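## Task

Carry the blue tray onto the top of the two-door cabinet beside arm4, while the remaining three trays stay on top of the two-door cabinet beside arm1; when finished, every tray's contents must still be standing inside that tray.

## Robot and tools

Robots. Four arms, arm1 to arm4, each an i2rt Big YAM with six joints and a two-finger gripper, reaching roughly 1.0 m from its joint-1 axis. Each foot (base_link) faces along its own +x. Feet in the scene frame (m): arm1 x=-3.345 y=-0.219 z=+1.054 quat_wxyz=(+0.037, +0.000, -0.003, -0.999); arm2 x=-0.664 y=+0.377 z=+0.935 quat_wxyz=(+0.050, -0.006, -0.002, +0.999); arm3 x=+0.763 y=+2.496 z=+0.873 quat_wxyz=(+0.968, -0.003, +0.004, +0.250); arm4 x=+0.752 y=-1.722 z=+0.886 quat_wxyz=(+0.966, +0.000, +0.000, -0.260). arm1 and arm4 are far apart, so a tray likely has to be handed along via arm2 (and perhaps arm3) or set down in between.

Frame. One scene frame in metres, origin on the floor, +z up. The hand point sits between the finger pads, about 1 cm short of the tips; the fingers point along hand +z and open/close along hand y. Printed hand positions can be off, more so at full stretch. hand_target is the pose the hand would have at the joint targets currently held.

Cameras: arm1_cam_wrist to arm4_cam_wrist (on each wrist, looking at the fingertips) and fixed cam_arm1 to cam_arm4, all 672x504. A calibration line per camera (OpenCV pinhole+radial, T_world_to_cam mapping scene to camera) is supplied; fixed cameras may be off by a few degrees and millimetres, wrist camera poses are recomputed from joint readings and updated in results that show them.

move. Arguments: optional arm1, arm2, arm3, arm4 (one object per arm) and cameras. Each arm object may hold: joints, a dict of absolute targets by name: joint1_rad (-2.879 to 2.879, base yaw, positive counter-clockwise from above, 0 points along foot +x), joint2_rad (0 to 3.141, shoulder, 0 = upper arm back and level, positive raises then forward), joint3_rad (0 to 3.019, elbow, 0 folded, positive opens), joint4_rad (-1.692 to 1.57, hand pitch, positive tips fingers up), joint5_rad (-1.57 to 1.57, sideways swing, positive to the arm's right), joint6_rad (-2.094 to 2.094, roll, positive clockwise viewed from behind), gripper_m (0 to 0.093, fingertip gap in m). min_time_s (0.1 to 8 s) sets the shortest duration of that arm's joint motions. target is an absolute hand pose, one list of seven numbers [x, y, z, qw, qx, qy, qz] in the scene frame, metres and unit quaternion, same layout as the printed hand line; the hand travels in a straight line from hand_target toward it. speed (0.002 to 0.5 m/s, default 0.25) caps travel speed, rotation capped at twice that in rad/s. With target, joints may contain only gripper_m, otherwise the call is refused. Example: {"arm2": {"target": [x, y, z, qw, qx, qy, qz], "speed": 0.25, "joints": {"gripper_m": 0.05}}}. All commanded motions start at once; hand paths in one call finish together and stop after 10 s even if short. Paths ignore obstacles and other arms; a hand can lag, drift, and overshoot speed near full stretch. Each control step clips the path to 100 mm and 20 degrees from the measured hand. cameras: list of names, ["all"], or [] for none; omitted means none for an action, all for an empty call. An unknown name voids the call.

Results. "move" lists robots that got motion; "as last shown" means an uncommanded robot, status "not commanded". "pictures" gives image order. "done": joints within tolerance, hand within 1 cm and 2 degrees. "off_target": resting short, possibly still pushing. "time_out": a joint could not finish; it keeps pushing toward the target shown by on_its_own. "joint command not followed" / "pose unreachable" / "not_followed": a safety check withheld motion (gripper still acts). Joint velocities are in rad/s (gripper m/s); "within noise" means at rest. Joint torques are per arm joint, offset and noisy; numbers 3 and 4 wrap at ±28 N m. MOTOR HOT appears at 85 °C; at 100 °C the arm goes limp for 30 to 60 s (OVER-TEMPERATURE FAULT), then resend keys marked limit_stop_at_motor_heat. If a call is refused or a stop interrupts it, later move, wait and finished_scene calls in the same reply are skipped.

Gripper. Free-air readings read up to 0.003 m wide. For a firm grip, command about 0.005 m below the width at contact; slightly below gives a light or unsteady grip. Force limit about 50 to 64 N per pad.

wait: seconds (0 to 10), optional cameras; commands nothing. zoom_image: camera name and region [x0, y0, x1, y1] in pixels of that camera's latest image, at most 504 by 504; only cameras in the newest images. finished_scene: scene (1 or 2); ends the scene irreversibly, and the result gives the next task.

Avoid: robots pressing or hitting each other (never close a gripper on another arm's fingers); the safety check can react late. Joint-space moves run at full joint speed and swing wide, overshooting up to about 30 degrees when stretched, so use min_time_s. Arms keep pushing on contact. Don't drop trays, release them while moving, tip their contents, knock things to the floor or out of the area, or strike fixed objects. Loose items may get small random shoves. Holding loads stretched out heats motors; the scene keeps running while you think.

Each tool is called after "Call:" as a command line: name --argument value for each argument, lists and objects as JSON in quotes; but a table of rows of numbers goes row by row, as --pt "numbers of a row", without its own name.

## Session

Call:
move

Scene clock: 0.00 s.
Joint torques (N m): no reading
Motor temperatures (°C): arm1=[29 28 33 27 27 31 27] | arm2=[32 30 37 30 28 28 26] | arm3=[30 31 34 28 26 30 28] | arm4=[30 28 36 29 26 27 28]
Heat: arm1: hottest joint3_rad 33 °C; arm2: hottest joint3_rad 37 °C; arm3: hottest joint3_rad 34 °C; arm4: hottest joint3_rad 36 °C.
Joint velocities: within noise
arm1.joint_positions: joint1_rad=-0.617 joint2_rad=+0.645 joint3_rad=+1.418 joint4_rad=-1.620 joint5_rad=+0.017 joint6_rad=-0.727 gripper_m=+0.09396
arm1.joint_status: not commanded
arm1.hand: x=-3.5122 y=-0.1110 z=+1.5474 quat_wxyz=(+0.214, -0.932, -0.082, +0.281) (m; scene frame)
arm1.hand_target: x=-3.5117 y=-0.1113 z=+1.5576 quat_wxyz=(+0.221, -0.927, -0.081, +0.291) (m; scene frame)
arm1.hand_status: not commanded
arm2.joint_positions: joint1_rad=-0.739 joint2_rad=+0.622 joint3_rad=+1.415 joint4_rad=-1.193 joint5_rad=+0.010 joint6_rad=+0.602 gripper_m=+0.09396
arm2.joint_status: not commanded
arm2.hand: x=-0.8363 y=+0.5624 z=+1.5157 quat_wxyz=(-0.073, +0.628, -0.550, -0.545) (m; scene frame)
arm2.hand_target: x=-0.8342 y=+0.5599 z=+1.5249 quat_wxyz=(-0.074, +0.624, -0.547, -0.554) (m; scene frame)
arm2.hand_status: not commanded
arm3.joint_positions: joint1_rad=+0.571 joint2_rad=+0.631 joint3_rad=+1.447 joint4_rad=-1.461 joint5_rad=+0.147 joint6_rad=+0.795 gripper_m=+0.09396
arm3.joint_status: not commanded
arm3.hand: x=+0.8909 y=+2.6771 z=+1.4095 quat_wxyz=(-0.314, +0.093, -0.890, -0.316) (m; scene frame)
arm3.hand_target: x=+0.8898 y=+2.6751 z=+1.4176 quat_wxyz=(-0.319, +0.092, -0.886, -0.324) (m; scene frame)
arm3.hand_status: not commanded
arm4.joint_positions: joint1_rad=-0.559 joint2_rad=+0.633 joint3_rad=+1.377 joint4_rad=-1.198 joint5_rad=-0.205 joint6_rad=-0.427 gripper_m=+0.09396
arm4.joint_status: not commanded
arm4.hand: x=+0.9030 y=-1.9335 z=+1.4466 quat_wxyz=(-0.443, -0.222, -0.816, +0.299) (m; scene frame)
arm4.hand_target: x=+0.9016 y=-1.9308 z=+1.4599 quat_wxyz=(-0.451, -0.218, -0.809, +0.308) (m; scene frame)
arm4.hand_status: not commanded
pictures: arm1_cam_wrist, arm2_cam_wrist, arm3_cam_wrist, arm4_cam_wrist, cam_arm1, cam_arm2, cam_arm3, cam_arm4
camera_calibration:
arm1_cam_wrist: T_world_to_cam=[[-0.01514, 0.88976, 0.45617, -0.66139], [0.98803, 0.08337, -0.12982, 3.71854], [-0.15354, 0.44875, -0.88037, 0.96274]] pos_world=[-3.5362, -0.15356, 1.63202]
arm2_cam_wrist: T_world_to_cam=[[0.76659, 0.39627, -0.50528, 1.18564], [0.08009, -0.83974, -0.53706, 1.39258], [-0.63712, 0.37124, -0.67547, 0.37258]] pos_world=[-0.78305, 0.56125, 1.59864]
arm3_cam_wrist: T_world_to_cam=[[0.35862, -0.78325, -0.50785, 2.49173], [-0.92602, -0.22983, -0.29946, 1.90037], [0.11783, 0.57767, -0.80772, -0.42423]] pos_world=[0.91617, 2.63347, 1.49183]
arm4_cam_wrist: T_world_to_cam=[[-0.61585, -0.73203, 0.29131, -1.27844], [-0.73166, 0.39422, -0.55611, 2.26214], [0.29225, -0.55562, -0.77838, -0.1189]] pos_world=[0.90254, -1.89371, 1.53789]

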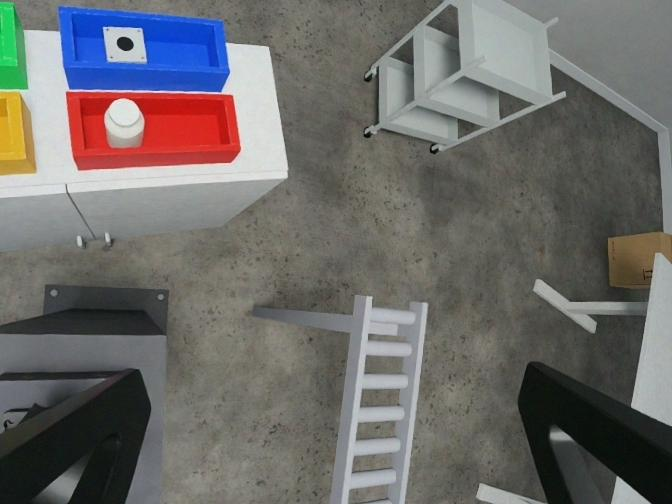

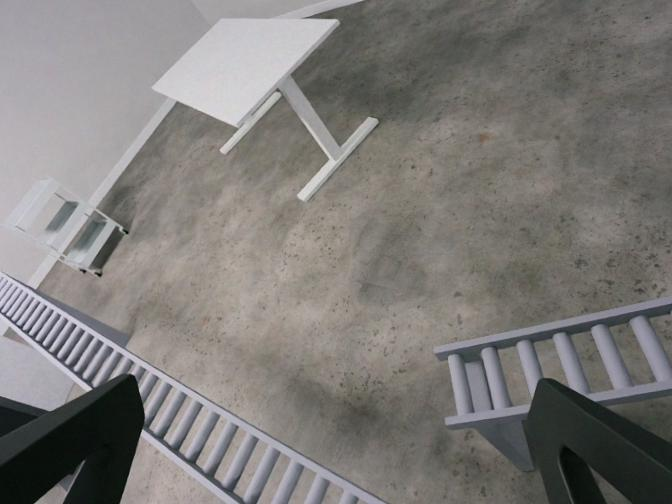

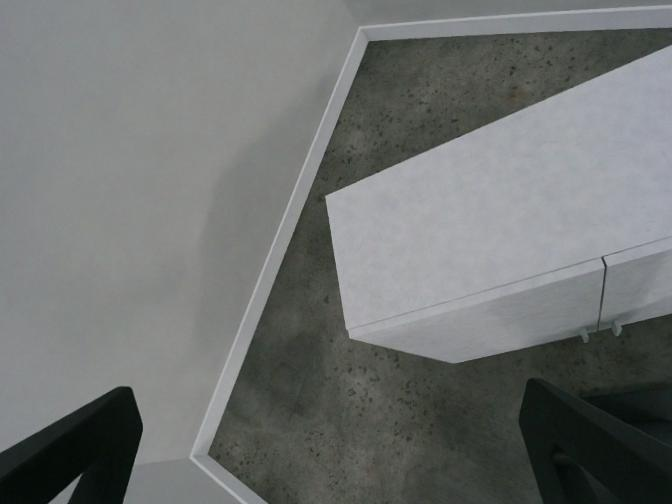

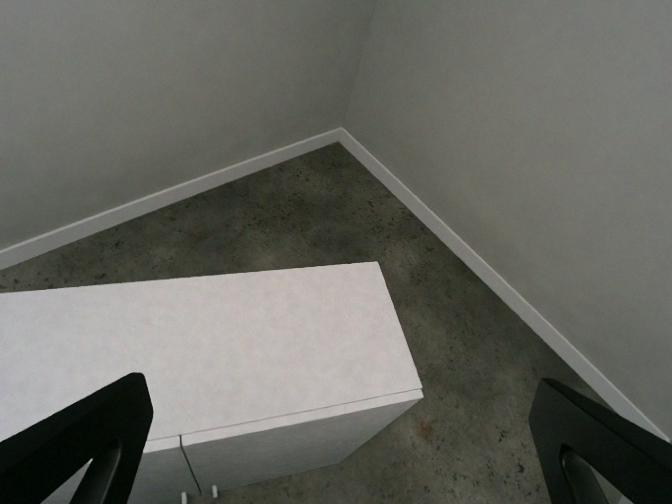

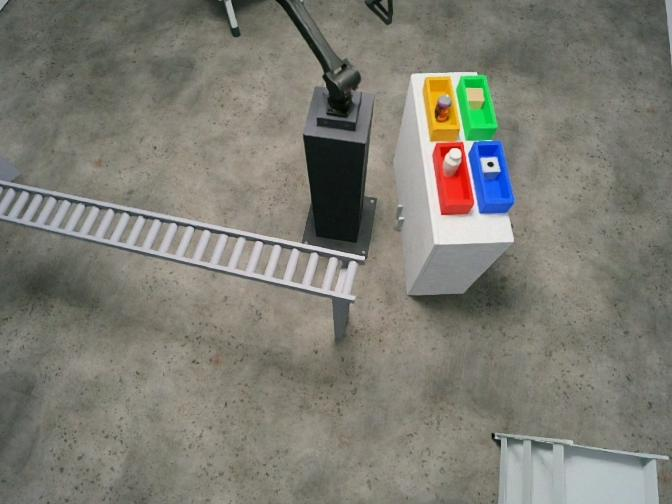

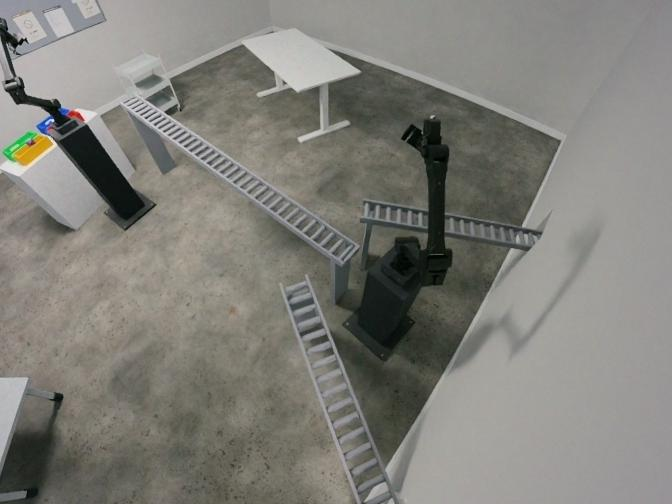

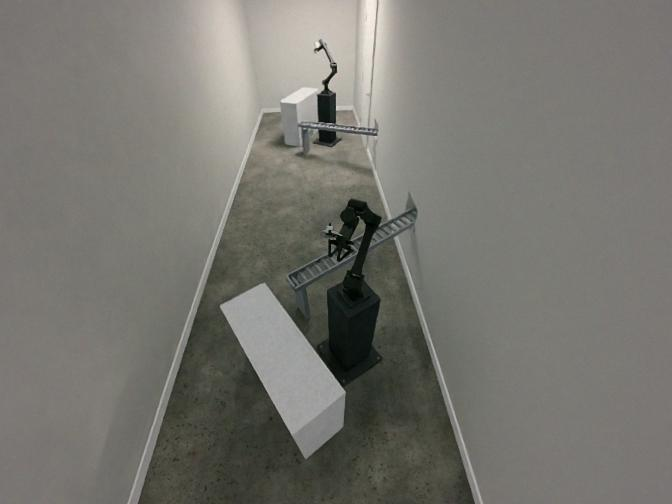

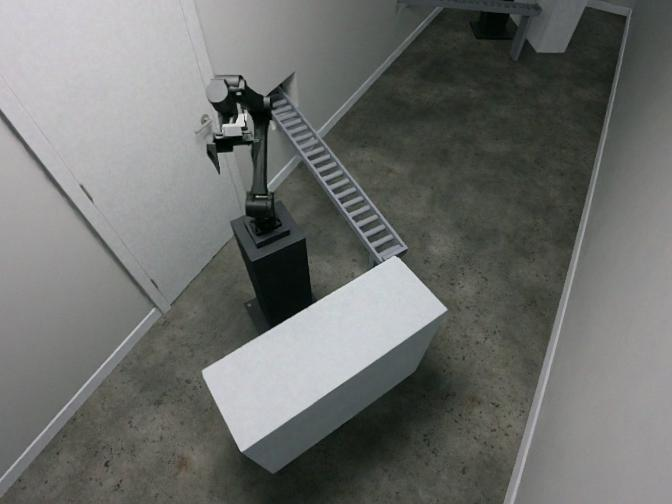

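Call:
move --arm1 '{"target":[-4.05,-0.155,1.03,0.012,0.78,-0.626,-0.02],"joints":{"gripper_m":0.06}}' --cameras '["arm1_cam_wrist","cam_arm1"]'

Call:
zoom_image --camera "cam_arm1" --region '[400, 60, 540, 220]'

Scene clock: 22.27 s.
Joint torques (N m): arm1=[-0.73 -22.12 11.97 0.21 -0.15 0.2] | arm2=[-0.73 2.49 11.07 2.22 -0.03 -0.08] | arm3=[0.56 2.26 8.28 1.94 0.1 0] | arm4=[0.85 0.91 9.44 2.06 -0.16 -0.07]
Motor temperatures (°C): arm1=[29 28 35 27 27 31 27] | arm2=[32 30 43 30 28 28 26] | arm3=[30 31 35 28 26 30 28] | arm4=[30 27 39 29 26 27 28]
Heat: arm1: hottest joint3_rad 35 °C; arm2: hottest joint3_rad 43 °C; arm3: hottest joint3_rad 35 °C; arm4: hottest joint3_rad 39 °C.
move: arm1 off_target
Joint velocities: within noise
arm1.joint_positions: joint1_rad=-0.153 joint2_rad=+2.341 joint3_rad=+1.952 joint4_rad=-1.170 joint5_rad=+0.011 joint6_rad=+1.248 gripper_m=+0.06007
arm1.joint_status: all done
arm1.hand: x=-4.0330 y=-0.1614 z=+1.0163 quat_wxyz=(-0.001, -0.787, +0.616, +0.006)
arm1.hand_target: x=-4.0491 y=-0.1550 z=+1.0304 quat_wxyz=(-0.012, -0.780, +0.626, +0.020)
arm1.hand_status: off_target (0.023 m and 2.5 deg from the pose sent, 0.748 m and 94.5 deg at the start)
arm2, arm3, arm4: as last shown
arm1_cam_wrist: T_world_to_cam=[[0.97243, 0.23295, 0.01076, 3.94744], [0.20734, -0.88478, 0.41734, 0.30742], [0.10674, -0.40361, -0.90868, 1.3788]] pos_world=[-4.04952, -0.09107, 1.08213]

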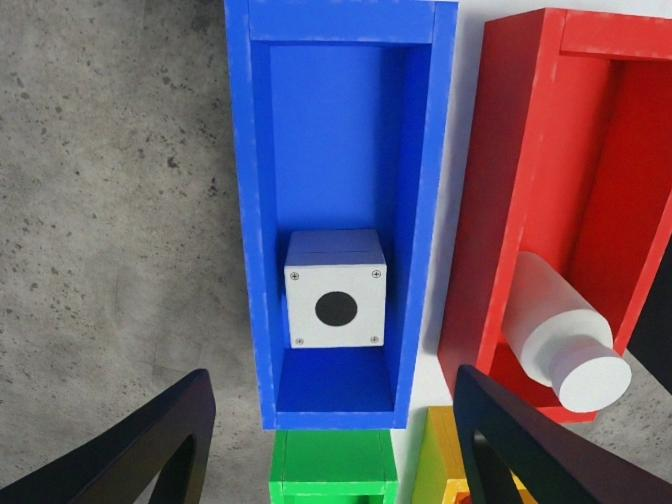

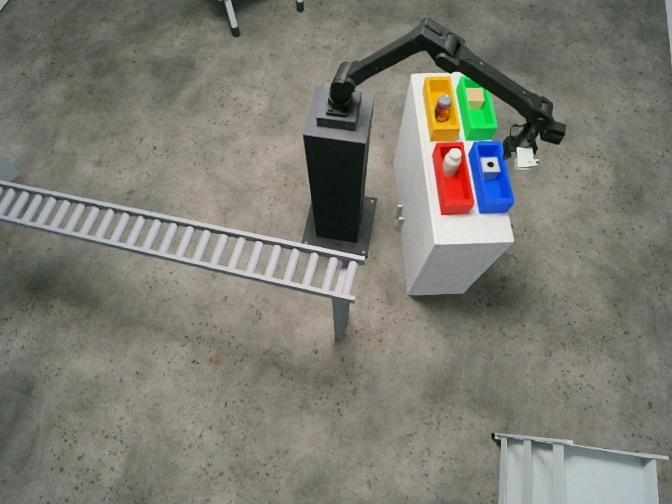

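Scaled by 3.150 from the camera's image (finer frame: 960x720).

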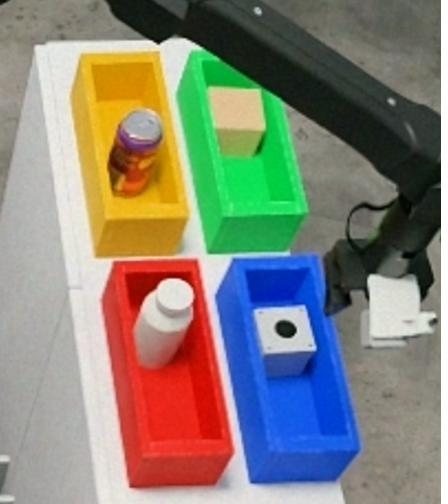

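Call:
move --arm1 '{"target":[-4.087,-0.182,0.915,0.006,0.782,-0.624,-0.01],"speed":0.15}' --cameras '["arm1_cam_wrist"]'

Scene clock: 37.87 s.
Joint torques (N m): arm1=[-0.85 -23.82 11.69 0.27 -0.12 0.18] | arm2=[-0.73 2.55 11.07 2.22 -0.03 -0.08] | arm3=[0.56 2.08 8.25 1.91 0.09 -0.01] | arm4=[1.49 1.26 9.54 2.1 -0.07 -0.05]
Motor temperatures (°C): arm1=[29 31 36 27 27 31 27] | arm2=[32 30 45 30 28 28 26] | arm3=[30 31 35 28 26 30 28] | arm4=[30 27 41 29 26 27 28]
Heat: arm1: hottest joint3_rad 36 °C; arm2: hottest joint3_rad 45 °C; arm3: hottest joint3_rad 35 °C; arm4: hottest joint3_rad 41 °C.
move: arm1 off_target
Joint velocities: within noise
arm1.joint_positions: joint1_rad=-0.124 joint2_rad=+2.616 joint3_rad=+2.173 joint4_rad=-1.138 joint5_rad=+0.010 joint6_rad=+1.283 gripper_m=+0.06007
arm1.joint_status: not commanded
arm1.hand: x=-4.0697 y=-0.1801 z=+0.9041 quat_wxyz=(+0.005, -0.786, +0.619, -0.003)
arm1.hand_target: x=-4.0861 y=-0.1820 z=+0.9154 quat_wxyz=(-0.006, -0.782, +0.624, +0.010)
arm1.hand_status: off_target (0.021 m and 2.1 deg from the pose sent, 0.117 m and 1.3 deg at the start)
arm2, arm3, arm4: as last shown
arm1_cam_wrist: T_world_to_cam=[[0.97334, 0.2272, 0.03132, 3.97276], [0.19292, -0.8849, 0.42395, 0.28065], [0.12403, -0.4066, -0.90515, 1.33989]] pos_world=[-4.0872, -0.10946, 0.9694]

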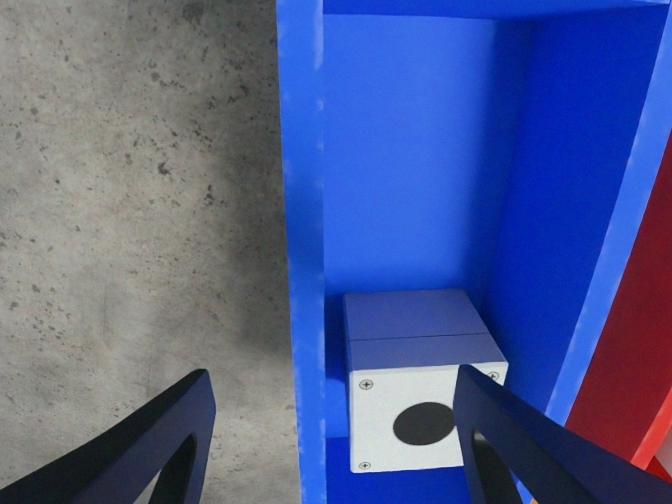

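Call:
move --arm1 '{"target":[-4.094,-0.165,0.88,0.003,0.782,-0.624,-0.005],"speed":0.12}' --cameras '["arm1_cam_wrist"]'

Scene clock: 43.23 s.
Joint torques (N m): arm1=[-0.56 -24.76 11.63 0.14 -0.15 -0.08] | arm2=[-0.62 2.49 11.06 2.22 -0.03 -0.08] | arm3=[0.56 1.9 8.23 1.96 0.09 -0.01] | arm4=[1.03 1.67 9.31 2.04 -0.05 -0.04]
Motor temperatures (°C): arm1=[29 32 37 27 27 30 27] | arm2=[32 30 45 30 28 28 26] | arm3=[30 31 35 28 26 30 28] | arm4=[30 27 41 29 26 27 28]
Heat: arm1: hottest joint3_rad 37 °C; arm2: hottest joint3_rad 45 °C; arm3: hottest joint3_rad 35 °C; arm4: hottest joint3_rad 41 °C.
move: arm1 off_target
Joint velocities: within noise
arm1.joint_positions: joint1_rad=-0.140 joint2_rad=+2.717 joint3_rad=+2.271 joint4_rad=-1.148 joint5_rad=+0.010 joint6_rad=+1.283 gripper_m=+0.06007
arm1.joint_status: not commanded
arm1.hand: x=-4.0767 y=-0.1688 z=+0.8660 quat_wxyz=(+0.009, -0.781, +0.625, -0.009)
arm1.hand_target: x=-4.0932 y=-0.1649 z=+0.8806 quat_wxyz=(-0.003, -0.782, +0.624, +0.006)
arm1.hand_status: off_target (0.023 m and 2.0 deg from the pose sent, 0.037 m and 1.5 deg at the start)
arm2, arm3, arm4: as last shown
arm1_cam_wrist: T_world_to_cam=[[0.97619, 0.21242, 0.04388, 3.97643], [0.17389, -0.88735, 0.42706, 0.22747], [0.12965, -0.40926, -0.90316, 1.33167]] pos_world=[-4.09397, -0.09784, 0.93108]

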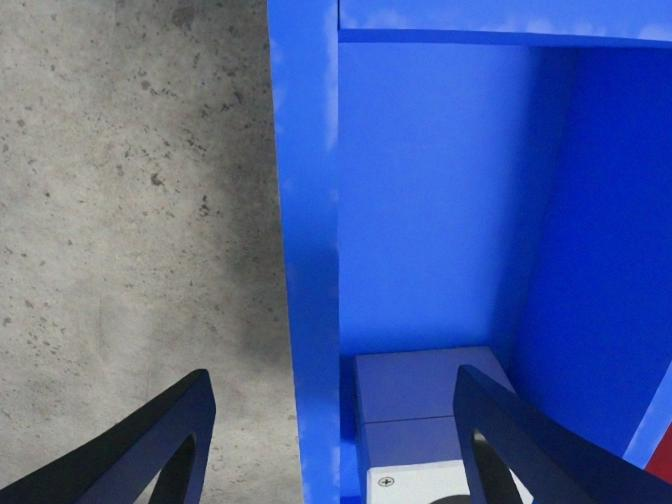

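Call:
move --arm1 '{"target":[-4.099,-0.165,0.826,0.003,0.782,-0.624,-0.005],"speed":0.1}'

Call:
move --arm1 '{"joints":{"gripper_m":0.0}}' --cameras '["arm1_cam_wrist"]'

Scene clock: 49.67 s.
Joint torques (N m): arm1=[-0.5 -25.23 11.52 0.5 -0.15 -0.07] | arm2=[-0.67 2.49 11.04 2.24 -0.03 -0.08] | arm3=[0.5 2.08 8.21 1.87 0.11 -0.02] | arm4=[0.91 1.49 9.37 2.03 -0.12 -0.06]
Motor temperatures (°C): arm1=[29 32 37 27 27 30 27] | arm2=[32 30 46 30 28 28 26] | arm3=[30 31 36 28 26 30 28] | arm4=[30 27 42 29 26 27 28]
Heat: arm1: hottest joint3_rad 37 °C; arm2: hottest joint3_rad 46 °C; arm3: hottest joint3_rad 36 °C; arm4: hottest joint3_rad 42 °C.
move: arm1 off_target
Joint velocities: within noise
arm1.joint_positions: joint1_rad=-0.140 joint2_rad=+2.840 joint3_rad=+2.368 joint4_rad=-1.136 joint5_rad=+0.010 joint6_rad=+1.283 gripper_m=+0.06007
arm1.joint_status: not commanded
arm1.hand: x=-4.0778 y=-0.1690 z=+0.8111 quat_wxyz=(+0.012, -0.781, +0.625, -0.014)
arm1.hand_target: x=-4.0978 y=-0.1649 z=+0.8267 quat_wxyz=(-0.003, -0.782, +0.624, +0.005)
arm1.hand_status: off_target (0.026 m and 2.8 deg from the pose sent, 0.046 m and 2.0 deg at the start)
arm2, arm3, arm4: as last shown
pictures: none

Scene clock: 50.40 s.
Joint torques (N m): arm1=[-0.44 -25.35 11.34 0.44 0 -0.08] | arm2=[-0.73 2.55 11.08 2.24 -0.03 -0.08] | arm3=[0.56 2.02 8.18 1.92 0.09 -0.01] | arm4=[1.14 1.67 9.26 1.99 -0.09 -0.09]
Motor temperatures (°C): arm1=[29 32 38 27 27 30 27] | arm2=[32 30 46 30 28 28 26] | arm3=[30 31 36 28 26 30 28] | arm4=[30 27 42 29 26 27 28]
Heat: arm1: hottest joint3_rad 38 °C; arm2: hottest joint3_rad 46 °C; arm3: hottest joint3_rad 36 °C; arm4: hottest joint3_rad 42 °C.
move: arm1 off_target
Joint velocities: within noise
arm1.joint_positions: joint1_rad=-0.140 joint2_rad=+2.840 joint3_rad=+2.371 joint4_rad=-1.134 joint5_rad=+0.006 joint6_rad=+1.283 gripper_m=+0.01066
arm1.joint_status: gripper_m off_target (ended at +0.01068, target +0.00000)
arm1.hand: x=-4.0794 y=-0.1696 z=+0.8117 quat_wxyz=(+0.009, -0.781, +0.625, -0.013)
arm1.hand_target: x=-4.0980 y=-0.1649 z=+0.8268 quat_wxyz=(-0.003, -0.782, +0.624, +0.006)
arm1.hand_status: not commanded
arm2, arm3, arm4: as last shown
arm1_cam_wrist: T_world_to_cam=[[0.97591, 0.21211, 0.05119, 3.97444], [0.16979, -0.88556, 0.43238, 0.22969], [0.13705, -0.41327, -0.90024, 1.3097]] pos_world=[-4.09717, -0.09834, 0.87626]

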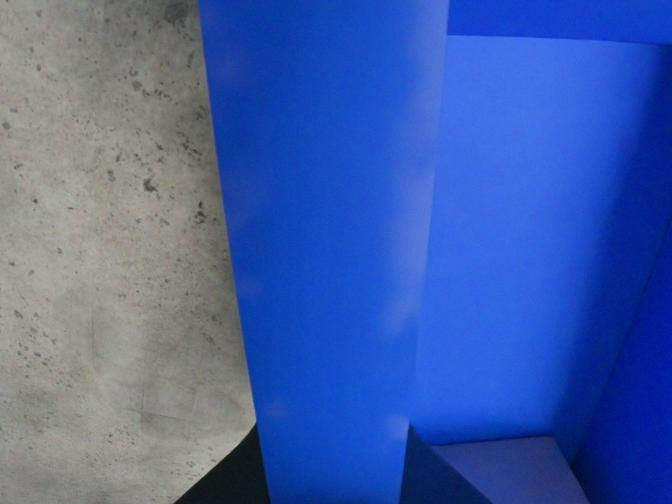

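Call:
move --arm1 '{"target":[-4.085,-0.165,1.10,0.0,0.781,-0.625,0.0],"speed":0.2}'

Call:
move --arm1 '{"target":[-3.73,0.06,1.11,0,0.4226,-0.9063,0],"speed":0.25}' --cameras '["cam_arm1"]'

Call:
move --arm1 '{"target":[-3.345,0.42,1.06,-0.001,0.022,0.9985,0.03],"speed":0.25}' --cameras '["cam_arm1","arm1_cam_wrist"]'

Call:
zoom_image --camera "cam_arm1" --region '[220, 150, 400, 330]'

Scene clock: 59.43 s.
Joint torques (N m): arm1=[-0.44 -29.92 14.13 -0.53 -0.25 -0.03] | arm2=[-0.67 2.55 11.06 2.22 -0.04 -0.08] | arm3=[0.56 1.96 8.23 1.88 0.1 -0.01] | arm4=[0.91 1.08 9.57 2.17 -0.13 -0.09]
Motor temperatures (°C): arm1=[29 33 39 27 27 30 27] | arm2=[32 30 46 30 28 28 26] | arm3=[30 31 36 28 26 30 28] | arm4=[30 27 42 29 26 27 28]
Heat: arm1: hottest joint3_rad 39 °C; arm2: hottest joint3_rad 46 °C; arm3: hottest joint3_rad 36 °C; arm4: hottest joint3_rad 42 °C.
move: arm1 off_target
Joint velocities: within noise
arm1.joint_positions: joint1_rad=-0.140 joint2_rad=+2.508 joint3_rad=+2.300 joint4_rad=-1.472 joint5_rad=+0.012 joint6_rad=+1.283 gripper_m=+0.01066
arm1.joint_status: not commanded
arm1.hand: x=-4.0571 y=-0.1688 z=+1.0290 quat_wxyz=(+0.034, -0.780, +0.624, -0.043)
arm1.hand_target: x=-4.0804 y=-0.1651 z=+1.0997 quat_wxyz=(+0.000, -0.781, +0.625, +0.001)
arm1.hand_status: off_target (0.076 m and 6.3 deg from the pose sent, 0.288 m and 1.9 deg at the start; pose on its path clipped on 35 of 73 steps)
arm2, arm3, arm4: as last shown
pictures: none

Scene clock: 61.97 s.
Joint torques (N m): arm1=[0.32 -18.2 7.51 0.36 -0.45 0.15] | arm2=[-0.79 2.61 11.07 2.25 -0.03 -0.09] | arm3=[0.56 2.02 8.27 1.92 0.09 -0.01] | arm4=[0.67 0.44 9.55 2.09 -0.14 -0.07]
Motor temperatures (°C): arm1=[29 33 39 27 27 30 27] | arm2=[32 30 46 30 28 28 26] | arm3=[30 31 36 28 26 30 28] | arm4=[30 27 42 29 26 27 28]
Heat: arm1: hottest joint3_rad 39 °C; arm2: hottest joint3_rad 46 °C; arm3: hottest joint3_rad 36 °C; arm4: hottest joint3_rad 42 °C.
move: arm1 off_target
Joint velocities: within noise
arm1.joint_positions: joint1_rad=-0.703 joint2_rad=+1.762 joint3_rad=+1.183 joint4_rad=-1.044 joint5_rad=+0.016 joint6_rad=+1.632 gripper_m=+0.01066
arm1.joint_status: not commanded
arm1.hand: x=-3.7208 y=+0.0593 z=+1.0857 quat_wxyz=(+0.018, -0.426, +0.904, -0.021)
arm1.hand_target: x=-3.7296 y=+0.0598 z=+1.1095 quat_wxyz=(+0.000, -0.423, +0.906, +0.000)
arm1.hand_status: off_target (0.026 m and 3.2 deg from the pose sent, 0.407 m and 53.1 deg at the start)
arm2, arm3, arm4: as last shown

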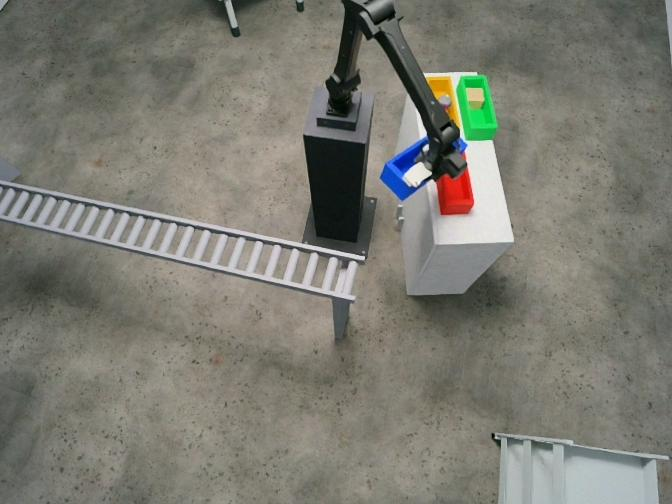

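Scene clock: 64.97 s.
Joint torques (N m): arm1=[-0.21 -21.54 12.89 -0.08 -0.55 0.16] | arm2=[-0.67 2.49 11.06 2.22 -0.03 -0.08] | arm3=[0.5 2.08 8.25 1.94 0.09 -0.02] | arm4=[1.26 1.32 9.48 2.06 -0.03 -0.08]
Motor temperatures (°C): arm1=[29 33 39 27 27 30 28] | arm2=[32 30 46 30 28 28 26] | arm3=[30 31 36 28 26 30 28] | arm4=[30 27 43 29 26 27 28]
Heat: arm1: hottest joint3_rad 39 °C; arm2: hottest joint3_rad 46 °C; arm3: hottest joint3_rad 36 °C; arm4: hottest joint3_rad 43 °C.
move: arm1 off_target
Joint velocities: within noise
arm1.joint_positions: joint1_rad=-1.651 joint2_rad=+2.132 joint3_rad=+1.600 joint4_rad=-1.045 joint5_rad=+0.012 joint6_rad=+1.601 gripper_m=+0.01066
arm1.joint_status: not commanded
arm1.hand: x=-3.3381 y=+0.3895 z=+1.0246 quat_wxyz=(+0.006, +0.018, +1.000, -0.006)
arm1.hand_target: x=-3.3451 y=+0.4177 z=+1.0608 quat_wxyz=(-0.001, +0.022, +0.999, +0.031)
arm1.hand_status: off_target (0.047 m and 4.2 deg from the pose sent, 0.522 m and 53.3 deg at the start)
arm2.joint_positions: joint1_rad=-0.739 joint2_rad=+0.622 joint3_rad=+1.415 joint4_rad=-1.193 joint5_rad=+0.010 joint6_rad=+0.602 gripper_m=+0.09396
arm2.joint_status: not commanded
arm2.hand: x=-0.8363 y=+0.5624 z=+1.5157 quat_wxyz=(-0.073, +0.628, -0.550, -0.545)
arm2.hand_target: x=-0.8342 y=+0.5599 z=+1.5249 quat_wxyz=(-0.074, +0.624, -0.547, -0.554)
arm2.hand_status: not commanded
arm3.joint_positions: joint1_rad=+0.571 joint2_rad=+0.631 joint3_rad=+1.447 joint4_rad=-1.461 joint5_rad=+0.147 joint6_rad=+0.795 gripper_m=+0.09396
arm3.joint_status: not commanded
arm3.hand: x=+0.8909 y=+2.6771 z=+1.4095 quat_wxyz=(-0.314, +0.093, -0.890, -0.316)
arm3.hand_target: x=+0.8898 y=+2.6751 z=+1.4176 quat_wxyz=(-0.319, +0.092, -0.886, -0.324)
arm3.hand_status: not commanded
arm4.joint_positions: joint1_rad=-0.559 joint2_rad=+0.633 joint3_rad=+1.377 joint4_rad=-1.198 joint5_rad=-0.205 joint6_rad=-0.427 gripper_m=+0.09396
arm4.joint_status: not commanded
arm4.hand: x=+0.9030 y=-1.9335 z=+1.4466 quat_wxyz=(-0.443, -0.222, -0.816, +0.299)
arm4.hand_target: x=+0.9016 y=-1.9308 z=+1.4599 quat_wxyz=(-0.451, -0.218, -0.809, +0.308)
arm4.hand_status: not commanded
pictures: arm1_cam_wrist, cam_arm1
arm1_cam_wrist: T_world_to_cam=[[-0.04424, -0.99855, 0.03074, 0.20876], [-0.90898, 0.053, 0.41347, -3.44036], [-0.4145, -0.00965, -0.91, -0.35751]] pos_world=[-3.26616, 0.38736, 1.09072]

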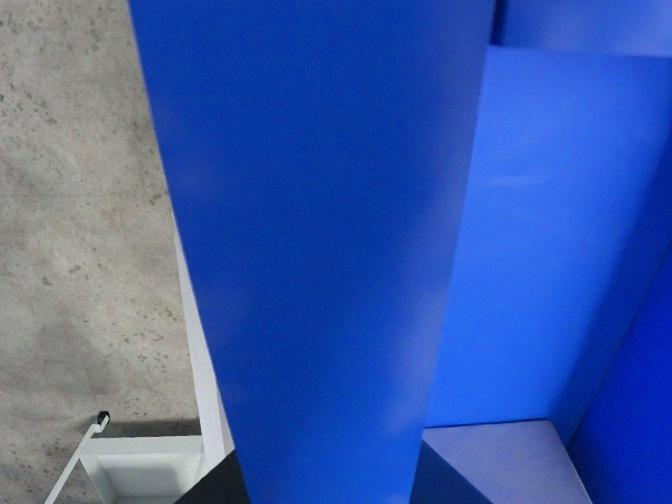

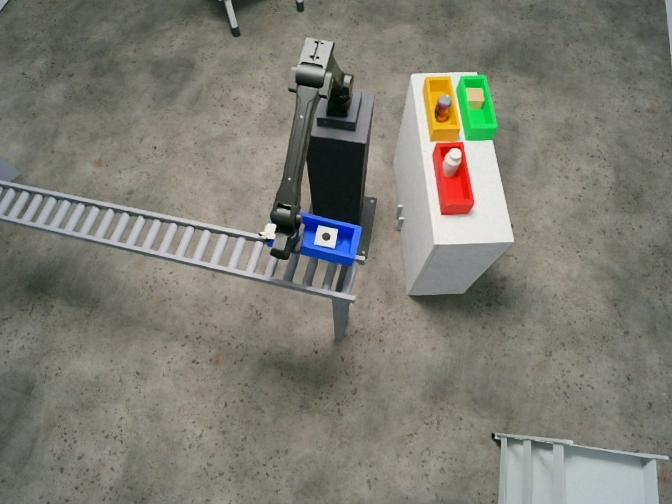

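Scaled by 2.800 from the camera's image (finer frame: 960x720).

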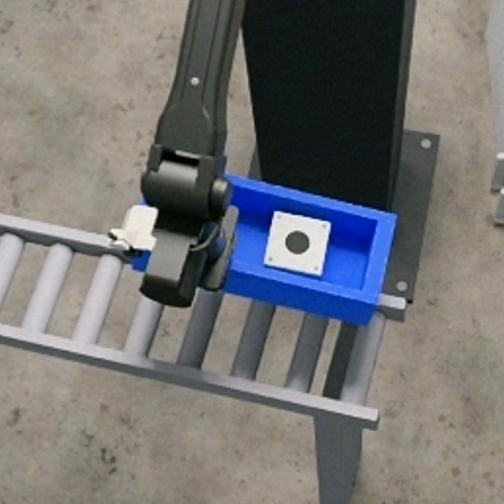

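Call:
move --arm1 '{"target":[-3.277,0.478,0.985,-0.003,0.012,0.9985,0.035],"speed":0.15}' --cameras '["cam_arm1"]'

Call:
zoom_image --camera "cam_arm1" --region '[220, 150, 400, 330]'

Scene clock: 72.13 s.
Joint torques (N m): arm1=[-0.03 -24.53 12.62 0.06 -0.55 -0.21] | arm2=[-0.73 2.49 11.04 2.24 -0.03 -0.08] | arm3=[0.62 2.02 8.23 1.89 0.1 0] | arm4=[0.73 0.73 9.36 2.1 -0.09 -0.1]
Motor temperatures (°C): arm1=[29 33 40 27 27 30 28] | arm2=[32 30 47 30 28 28 26] | arm3=[30 31 36 28 26 30 28] | arm4=[30 27 43 29 26 27 28]
Heat: arm1: hottest joint3_rad 40 °C; arm2: hottest joint3_rad 47 °C; arm3: hottest joint3_rad 36 °C; arm4: hottest joint3_rad 43 °C.
move: arm1 off_target
Joint velocities: within noise
arm1.joint_positions: joint1_rad=-1.746 joint2_rad=+2.377 joint3_rad=+1.826 joint4_rad=-1.024 joint5_rad=+0.002 joint6_rad=+1.512 gripper_m=+0.01066
arm1.joint_status: not commanded
arm1.hand: x=-3.2762 y=+0.4435 z=+0.9465 quat_wxyz=(+0.001, +0.022, +1.000, -0.005)
arm1.hand_target: x=-3.2772 y=+0.4754 z=+0.9862 quat_wxyz=(-0.003, +0.012, +0.999, +0.036)
arm1.hand_status: off_target (0.052 m and 4.7 deg from the pose sent, 0.115 m and 4.8 deg at the start)
arm2, arm3, arm4: as last shown

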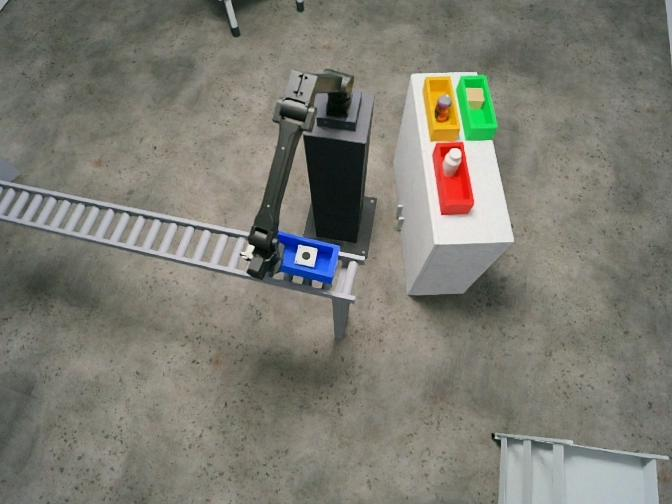

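Scaled by 2.800 from the camera's image (finer frame: 960x720).

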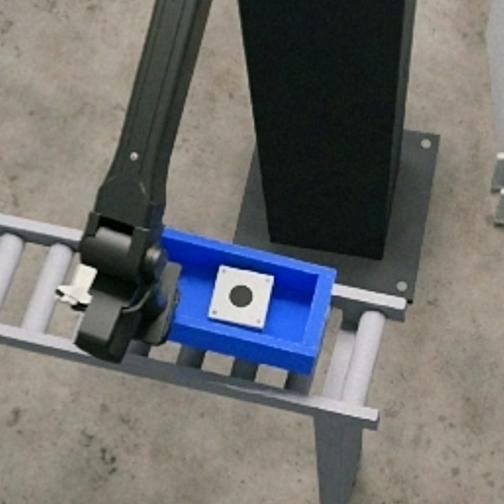

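Call:
move --arm1 '{"target":[-3.276,0.484,0.945,-0.003,0.006,0.9985,0.038],"speed":0.1}'

Call:
move --arm1 '{"target":[-3.276,0.486,0.925,-0.003,0.004,0.9985,0.038],"speed":0.05}' --cameras '["cam_arm1"]'

Call:
zoom_image --camera "cam_arm1" --region '[220, 150, 400, 330]'

Scene clock: 80.67 s.
Joint torques (N m): arm1=[-0.09 -24.41 11.9 0.54 0.02 -0.14] | arm2=[-0.73 2.55 11.04 2.24 -0.03 -0.08] | arm3=[0.21 1.96 8.29 1.89 0.1 -0.01] | arm4=[1.44 1.08 9.66 1.91 -0.11 -0.11]
Motor temperatures (°C): arm1=[29 34 42 27 27 30 28] | arm2=[32 30 47 31 28 28 26] | arm3=[30 31 36 28 26 30 28] | arm4=[30 27 43 29 26 27 28]
Heat: arm1: hottest joint3_rad 42 °C; arm2: hottest joint3_rad 47 °C; arm3: hottest joint3_rad 36 °C; arm4: hottest joint3_rad 43 °C.
move: arm1 off_target
Joint velocities: within noise
arm1.joint_positions: joint1_rad=-1.745 joint2_rad=+2.441 joint3_rad=+1.849 joint4_rad=-0.981 joint5_rad=-0.014 joint6_rad=+1.495 gripper_m=+0.01066
arm1.joint_status: not commanded
arm1.hand: x=-3.2794 y=+0.4491 z=+0.9125 quat_wxyz=(-0.007, +0.013, +1.000, -0.003)
arm1.hand_target: x=-3.2762 y=+0.4817 z=+0.9464 quat_wxyz=(-0.003, +0.006, +0.999, +0.038)
arm1.hand_status: off_target (0.048 m and 4.8 deg from the pose sent, 0.041 m and 5.3 deg at the start)
arm2, arm3, arm4: as last shown
pictures: none

Scene clock: 81.67 s.
Joint torques (N m): arm1=[-0.26 -22.42 11.64 0.88 0.27 0.03] | arm2=[-0.73 2.49 11.06 2.22 -0.03 -0.08] | arm3=[0.32 2.02 8.21 1.91 0.09 -0.02] | arm4=[0.5 0.97 9.46 2.07 -0.12 -0.11]
Motor temperatures (°C): arm1=[29 34 42 27 27 30 28] | arm2=[32 30 47 31 28 28 26] | arm3=[30 31 36 28 26 30 28] | arm4=[30 27 43 29 26 27 28]
Heat: arm1: hottest joint3_rad 42 °C; arm2: hottest joint3_rad 47 °C; arm3: hottest joint3_rad 36 °C; arm4: hottest joint3_rad 43 °C.
move: arm1 off_target
Joint velocities: within noise
arm1.joint_positions: joint1_rad=-1.745 joint2_rad=+2.455 joint3_rad=+1.868 joint4_rad=-0.968 joint5_rad=-0.021 joint6_rad=+1.478 gripper_m=+0.01066
arm1.joint_status: not commanded
arm1.hand: x=-3.2798 y=+0.4568 z=+0.9089 quat_wxyz=(-0.010, +0.004, +1.000, +0.006)
arm1.hand_target: x=-3.2761 y=+0.4844 z=+0.9263 quat_wxyz=(-0.003, +0.004, +0.999, +0.038)
arm1.hand_status: off_target (0.034 m and 3.8 deg from the pose sent, 0.039 m and 4.8 deg at the start)
arm2, arm3, arm4: as last shown

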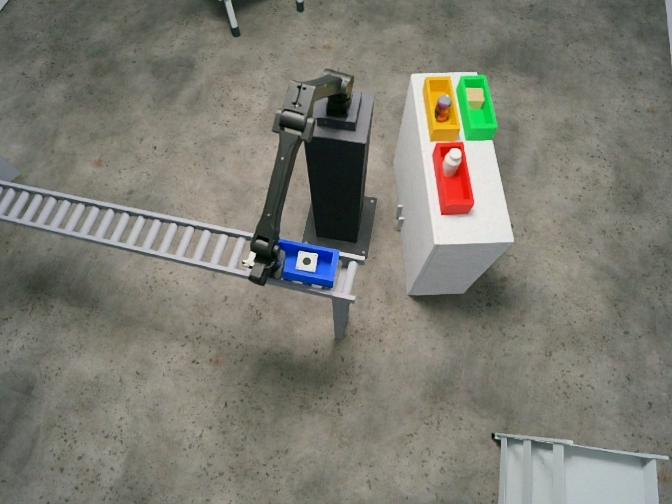

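Scaled by 2.800 from the camera's image (finer frame: 960x720).

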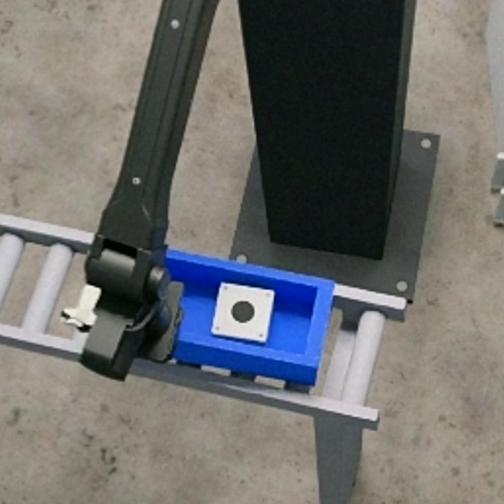

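Call:
move --arm1 '{"target":[-3.276,0.498,0.935,-0.003,0.012,0.9985,0.038],"speed":0.05}'

Call:
move --arm1 '{"target":[-3.276,0.496,0.918,-0.003,0.012,0.9985,0.036],"speed":0.05}' --cameras '["cam_arm1"]'

Call:
zoom_image --camera "cam_arm1" --region '[240, 200, 370, 310]'

Scene clock: 91.33 s.
Joint torques (N m): arm1=[-0.15 -23.53 12.71 0.61 0.26 0.21] | arm2=[-0.73 2.49 11.04 2.25 -0.04 -0.09] | arm3=[0.5 2.2 8.28 1.85 0.09 -0.01] | arm4=[0.56 1.32 9.44 1.96 -0.1 -0.1]
Motor temperatures (°C): arm1=[29 34 41 27 27 30 28] | arm2=[32 30 47 31 28 28 26] | arm3=[30 31 37 28 26 30 28] | arm4=[30 27 44 29 26 27 28]
Heat: arm1: hottest joint3_rad 41 °C; arm2: hottest joint3_rad 47 °C; arm3: hottest joint3_rad 37 °C; arm4: hottest joint3_rad 44 °C.
move: arm1 off_target
Joint velocities: within noise
arm1.joint_positions: joint1_rad=-1.745 joint2_rad=+2.477 joint3_rad=+1.915 joint4_rad=-1.002 joint5_rad=-0.021 joint6_rad=+1.478 gripper_m=+0.01066
arm1.joint_status: not commanded
arm1.hand: x=-3.2791 y=+0.4642 z=+0.9098 quat_wxyz=(-0.010, +0.004, +1.000, +0.002)
arm1.hand_target: x=-3.2762 y=+0.4957 z=+0.9363 quat_wxyz=(-0.003, +0.012, +0.999, +0.039)
arm1.hand_status: off_target (0.042 m and 4.3 deg from the pose sent, 0.049 m and 3.9 deg at the start)
arm2, arm3, arm4: as last shown
pictures: none

Scene clock: 92.30 s.
Joint torques (N m): arm1=[-0.15 -21.66 12.41 1.28 0.28 0.2] | arm2=[-0.73 2.49 11.06 2.24 -0.04 -0.08] | arm3=[0.44 2.26 8.21 1.94 0.09 0] | arm4=[0.62 0.79 9.39 2.02 -0.1 -0.1]
Motor temperatures (°C): arm1=[29 34 41 27 27 30 28] | arm2=[32 30 47 31 28 28 26] | arm3=[30 31 37 28 26 30 28] | arm4=[30 27 44 29 26 27 28]
Heat: arm1: hottest joint3_rad 41 °C; arm2: hottest joint3_rad 47 °C; arm3: hottest joint3_rad 37 °C; arm4: hottest joint3_rad 44 °C.
move: arm1 off_target
Joint velocities: within noise
arm1.joint_positions: joint1_rad=-1.745 joint2_rad=+2.480 joint3_rad=+1.916 joint4_rad=-1.002 joint5_rad=-0.021 joint6_rad=+1.479 gripper_m=+0.01066
arm1.joint_status: not commanded
arm1.hand: x=-3.2791 y=+0.4638 z=+0.9083 quat_wxyz=(-0.010, +0.005, +1.000, +0.001)
arm1.hand_target: x=-3.2761 y=+0.4940 z=+0.9196 quat_wxyz=(-0.003, +0.012, +0.999, +0.036)
arm1.hand_status: off_target (0.034 m and 4.2 deg from the pose sent, 0.033 m and 4.1 deg at the start)
arm2, arm3, arm4: as last shown

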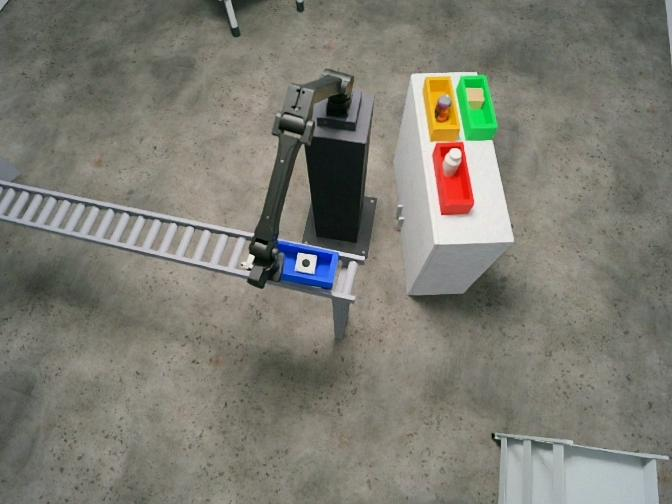

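Scaled by 3.877 from the camera's image (finer frame: 960x720).

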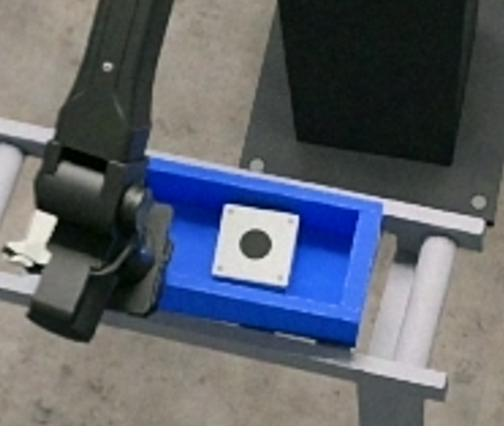

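Call:
move --arm1 '{"joints":{"gripper_m":0.04}}'

Call:
move --arm1 '{"target":[-3.276,0.49,1.10,-0.003,0.012,0.9985,0.036],"speed":0.25}' --arm2 '{"target":[-1.12,0.45,1.0,0.005,0.9998,-0.02,-0.01],"joints":{"gripper_m":0.06}}' --cameras '["cam_arm1"]'

Call:
move --arm1 '{"joints":{"joint2_rad":0.65,"joint3_rad":1.35},"min_time_s":4}' --cameras '["arm2_cam_wrist","cam_arm2"]'

Scene clock: 100.43 s.
Joint torques (N m): arm1=[-0.09 -23.12 11.18 0.92 0.03 0.17] | arm2=[-0.73 2.49 11.06 2.25 -0.03 -0.07] | arm3=[0.38 2.2 8.28 1.91 0.1 -0.01] | arm4=[0.97 0.79 9.65 2.04 -0.1 -0.09]
Motor temperatures (°C): arm1=[29 35 42 27 27 30 28] | arm2=[32 30 48 31 28 28 26] | arm3=[30 31 37 28 26 30 28] | arm4=[30 27 44 29 26 27 28]
Heat: arm1: hottest joint3_rad 42 °C; arm2: hottest joint3_rad 48 °C; arm3: hottest joint3_rad 37 °C; arm4: hottest joint3_rad 44 °C.
move: arm1 done
Joint velocities: within noise
arm1.joint_positions: joint1_rad=-1.745 joint2_rad=+2.494 joint3_rad=+1.931 joint4_rad=-0.991 joint5_rad=-0.015 joint6_rad=+1.481 gripper_m=+0.03994
arm1.joint_status: all done
arm1.hand: x=-3.2775 y=+0.4692 z=+0.9036 quat_wxyz=(-0.007, +0.006, +1.000, +0.006)
arm1.hand_target: x=-3.2763 y=+0.4940 z=+0.9195 quat_wxyz=(-0.003, +0.012, +0.999, +0.036)
arm1.hand_status: not commanded
arm2, arm3, arm4: as last shown
pictures: none

Scene clock: 104.83 s.
Joint torques (N m): arm1=[-0.21 -24.82 12.3 0.21 0.03 0.16] | arm2=[0.03 -11.05 13.37 -0.13 -0.24 -0.16] | arm3=[0.56 2.08 8.25 1.88 0.09 -0.01] | arm4=[0.79 1.73 9.42 2.02 -0.14 -0.11]
Motor temperatures (°C): arm1=[29 35 42 27 27 30 28] | arm2=[32 30 47 30 28 28 26] | arm3=[30 31 37 28 26 30 28] | arm4=[30 27 44 29 26 27 28]
Heat: arm1: hottest joint3_rad 42 °C; arm2: hottest joint3_rad 47 °C; arm3: hottest joint3_rad 37 °C; arm4: hottest joint3_rad 44 °C.
move: arm1 off_target; arm2 off_target
Joint velocities: within noise
arm1.joint_positions: joint1_rad=-1.745 joint2_rad=+2.295 joint3_rad=+2.007 joint4_rad=-1.275 joint5_rad=-0.015 joint6_rad=+1.482 gripper_m=+0.03996
arm1.joint_status: not commanded
arm1.hand: x=-3.2775 y=+0.4697 z=+1.0633 quat_wxyz=(-0.007, +0.006, +1.000, +0.002)
arm1.hand_target: x=-3.2762 y=+0.4882 z=+1.1003 quat_wxyz=(-0.003, +0.012, +0.999, +0.036)
arm1.hand_status: off_target (0.042 m and 4.0 deg from the pose sent, 0.197 m and 3.5 deg at the start)
arm2.joint_positions: joint1_rad=-0.077 joint2_rad=+1.624 joint3_rad=+1.097 joint4_rad=-1.027 joint5_rad=-0.015 joint6_rad=-0.114 gripper_m=+0.06011
arm2.joint_status: all done
arm2.hand: x=-1.1022 y=+0.4525 z=+0.9952 quat_wxyz=(+0.004, +0.999, -0.031, -0.003)
arm2.hand_target: x=-1.1195 y=+0.4499 z=+1.0002 quat_wxyz=(+0.005, +1.000, -0.020, -0.010)
arm2.hand_status: off_target (0.019 m and 1.5 deg from the pose sent, 0.599 m and 99.8 deg at the start)
arm3, arm4: as last shown

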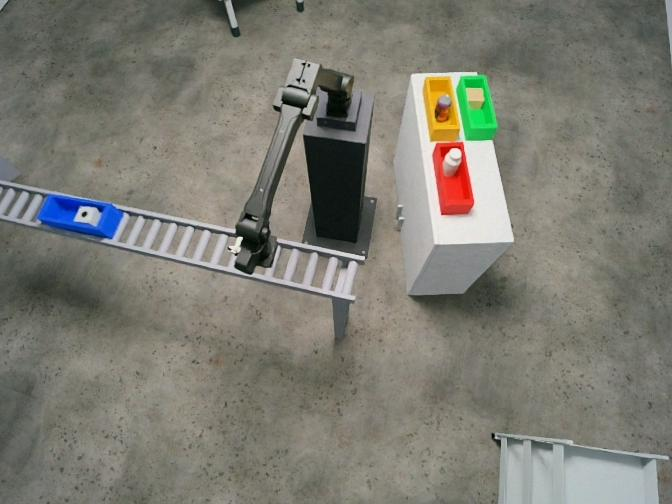

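Scene clock: 109.47 s.
Joint torques (N m): arm1=[-0.21 2.2 7.47 1.55 0.01 0.09] | arm2=[0.09 -11.11 13.35 -0.09 -0.23 -0.15] | arm3=[0.38 2.2 8.27 1.89 0.09 -0.02] | arm4=[0.73 1.26 9.51 1.94 -0.08 -0.12]
Motor temperatures (°C): arm1=[29 35 42 27 27 30 28] | arm2=[32 30 48 30 28 28 26] | arm3=[30 31 37 28 26 30 28] | arm4=[30 27 44 29 26 27 28]
Heat: arm1: hottest joint3_rad 42 °C; arm2: hottest joint3_rad 48 °C; arm3: hottest joint3_rad 37 °C; arm4: hottest joint3_rad 44 °C.
move: arm1 done
Joint velocities: within noise
arm1.joint_positions: joint1_rad=-1.745 joint2_rad=+0.647 joint3_rad=+1.353 joint4_rad=-1.278 joint5_rad=-0.015 joint6_rad=+1.482 gripper_m=+0.03996
arm1.joint_status: all done
arm1.hand: x=-3.3208 y=+0.0427 z=+1.5796 quat_wxyz=(+0.039, +0.001, +0.879, +0.475)
arm1.hand_target: x=-3.3208 y=+0.0436 z=+1.5763 quat_wxyz=(+0.035, +0.008, +0.882, +0.470)
arm1.hand_status: not commanded
arm2: as last shown
arm2.hand: x=-1.1022 y=+0.4525 z=+0.9952 quat_wxyz=(+0.004, +1.000, -0.031, -0.003)
arm2.hand_target: x=-1.1195 y=+0.4499 z=+1.0002 quat_wxyz=(+0.005, +1.000, -0.020, -0.011)
arm3.joint_positions: joint1_rad=+0.571 joint2_rad=+0.631 joint3_rad=+1.447 joint4_rad=-1.461 joint5_rad=+0.147 joint6_rad=+0.795 gripper_m=+0.09396
arm3.joint_status: not commanded
arm3.hand: x=+0.8909 y=+2.6771 z=+1.4095 quat_wxyz=(-0.314, +0.093, -0.890, -0.316)
arm3.hand_target: x=+0.8898 y=+2.6751 z=+1.4176 quat_wxyz=(-0.319, +0.092, -0.886, -0.324)
arm3.hand_status: not commanded
arm4.joint_positions: joint1_rad=-0.559 joint2_rad=+0.633 joint3_rad=+1.377 joint4_rad=-1.198 joint5_rad=-0.205 joint6_rad=-0.427 gripper_m=+0.09396
arm4.joint_status: not commanded
arm4.hand: x=+0.9030 y=-1.9335 z=+1.4466 quat_wxyz=(-0.443, -0.222, -0.816, +0.299)
arm4.hand_target: x=+0.9016 y=-1.9308 z=+1.4599 quat_wxyz=(-0.451, -0.218, -0.809, +0.308)
arm4.hand_status: not commanded
arm2_cam_wrist: T_world_to_cam=[[0.0531, 0.9984, -0.01931, -0.37255], [0.91047, -0.04046, 0.41159, 0.65146], [0.41015, -0.03944, -0.91116, 1.46708]] pos_world=[-1.17508, 0.45617, 1.06142]

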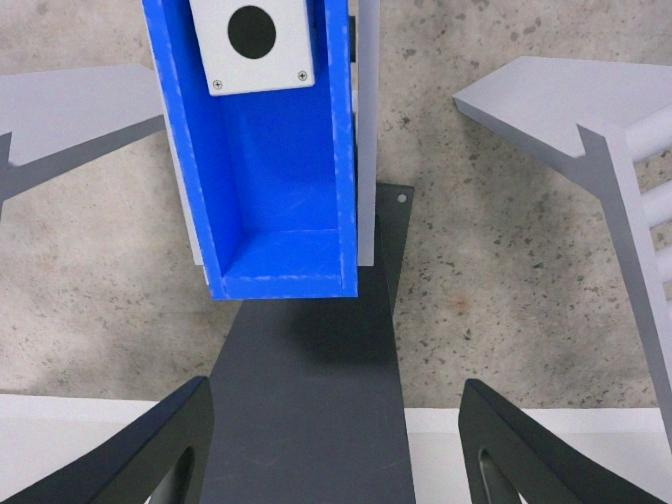

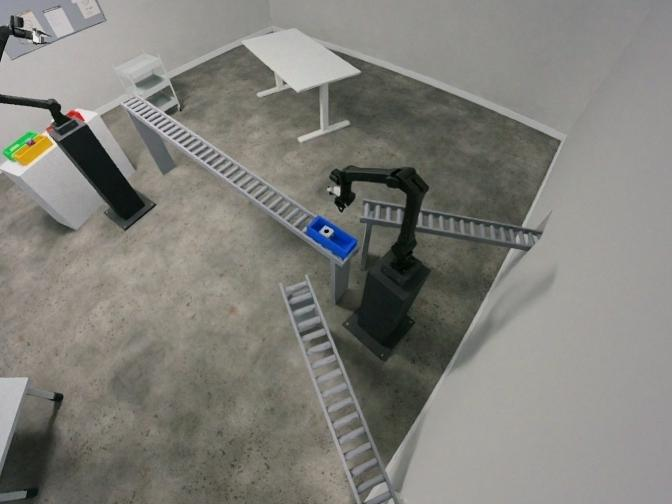

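Call:
move --arm2 '{"target":[-1.140,0.457,0.80,0.003,0.9998,-0.024,0.0],"speed":0.2}' --cameras '["arm2_cam_wrist"]'

Scene clock: 119.67 s.
Joint torques (N m): arm1=[-0.26 2.2 7.46 1.55 0.01 0.09] | arm2=[-0.09 -14.21 8.02 0.65 0.05 -0.1] | arm3=[0.38 2.14 8.23 1.92 0.1 -0.01] | arm4=[1.38 0.91 9.42 1.96 -0.13 -0.11]
Motor temperatures (°C): arm1=[29 34 41 27 27 30 28] | arm2=[32 30 48 30 28 28 26] | arm3=[30 31 37 28 26 30 28] | arm4=[30 27 45 29 26 27 28]
Heat: arm1: hottest joint3_rad 41 °C; arm2: hottest joint3_rad 48 °C; arm3: hottest joint3_rad 37 °C; arm4: hottest joint3_rad 45 °C.
move: arm2 off_target
Joint velocities: within noise
arm1, arm3, arm4: as last shown
arm2.joint_positions: joint1_rad=-0.077 joint2_rad=+2.044 joint3_rad=+1.089 joint4_rad=-0.610 joint5_rad=-0.014 joint6_rad=-0.114 gripper_m=+0.06011
arm2.joint_status: not commanded
arm2.hand: x=-1.1321 y=+0.4589 z=+0.8070 quat_wxyz=(+0.005, +1.000, -0.031, +0.002)
arm2.hand_target: x=-1.1398 y=+0.4570 z=+0.8002 quat_wxyz=(+0.003, +1.000, -0.024, +0.000)
arm2.hand_status: off_target (0.011 m and 0.9 deg from the pose sent, 0.199 m and 0.9 deg at the start)
arm2_cam_wrist: T_world_to_cam=[[0.05342, 0.99836, -0.02033, -0.37967], [0.90591, -0.03988, 0.4216, 0.74301], [0.4201, -0.04094, -0.90656, 1.31628]] pos_world=[-1.20578, 0.46257, 0.87231]

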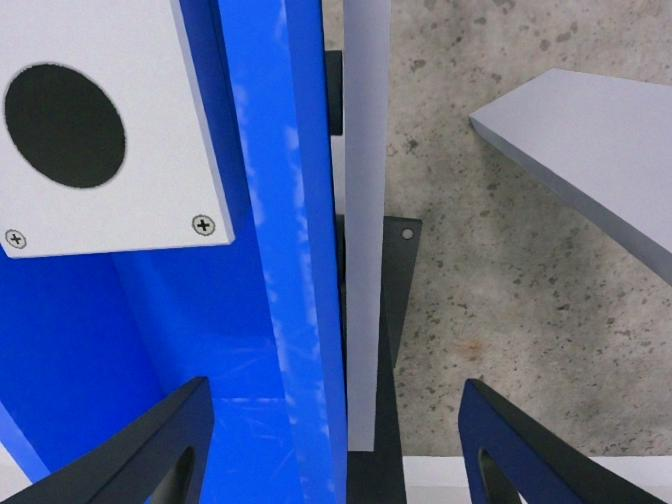

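Call:
move --arm2 '{"target":[-1.137,0.446,0.785,0.003,0.9998,-0.008,0.0],"speed":0.1}' --cameras '["arm2_cam_wrist"]'

Scene clock: 129.13 s.
Joint torques (N m): arm1=[-0.32 2.14 7.45 1.54 0.01 0.09] | arm2=[0.09 -13.8 6.69 0.7 0.04 -0.16] | arm3=[0.44 1.96 8.25 1.89 0.11 0] | arm4=[1.03 1.03 9.48 2.17 -0.1 -0.08]
Motor temperatures (°C): arm1=[29 33 40 27 27 30 28] | arm2=[32 31 46 30 28 28 26] | arm3=[30 31 37 28 26 30 28] | arm4=[30 27 45 29 26 27 28]
Heat: arm1: hottest joint3_rad 40 °C; arm2: hottest joint3_rad 46 °C; arm3: hottest joint3_rad 37 °C; arm4: hottest joint3_rad 45 °C.
move: arm2 off_target
Joint velocities: within noise
arm1, arm3, arm4: as last shown
arm2.joint_positions: joint1_rad=-0.059 joint2_rad=+2.063 joint3_rad=+1.089 joint4_rad=-0.571 joint5_rad=-0.014 joint6_rad=-0.120 gripper_m=+0.06011
arm2.joint_status: not commanded
arm2.hand: x=-1.1380 y=+0.4513 z=+0.7981 quat_wxyz=(+0.003, +1.000, -0.019, -0.008)
arm2.hand_target: x=-1.1368 y=+0.4461 z=+0.7854 quat_wxyz=(+0.003, +1.000, -0.008, +0.000)
arm2.hand_status: off_target (0.014 m and 1.6 deg from the pose sent, 0.026 m and 2.7 deg at the start)
arm2_cam_wrist: T_world_to_cam=[[0.02926, 0.99942, -0.01765, -0.4021], [0.91464, -0.01965, 0.4038, 0.76678], [0.40321, -0.02795, -0.91468, 1.29188]] pos_world=[-1.21046, 0.45304, 0.86493]

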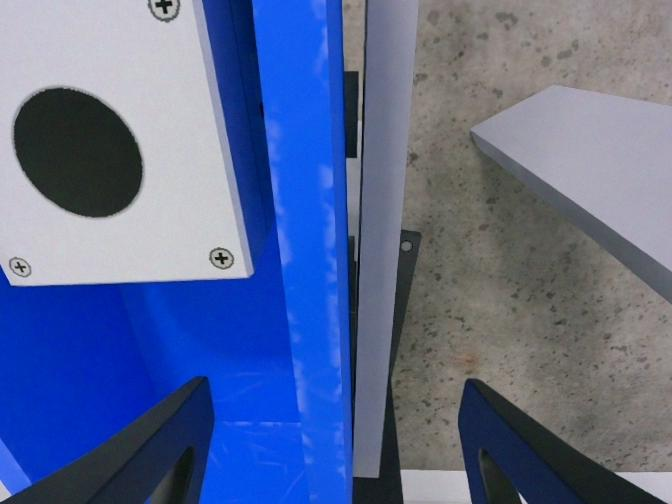

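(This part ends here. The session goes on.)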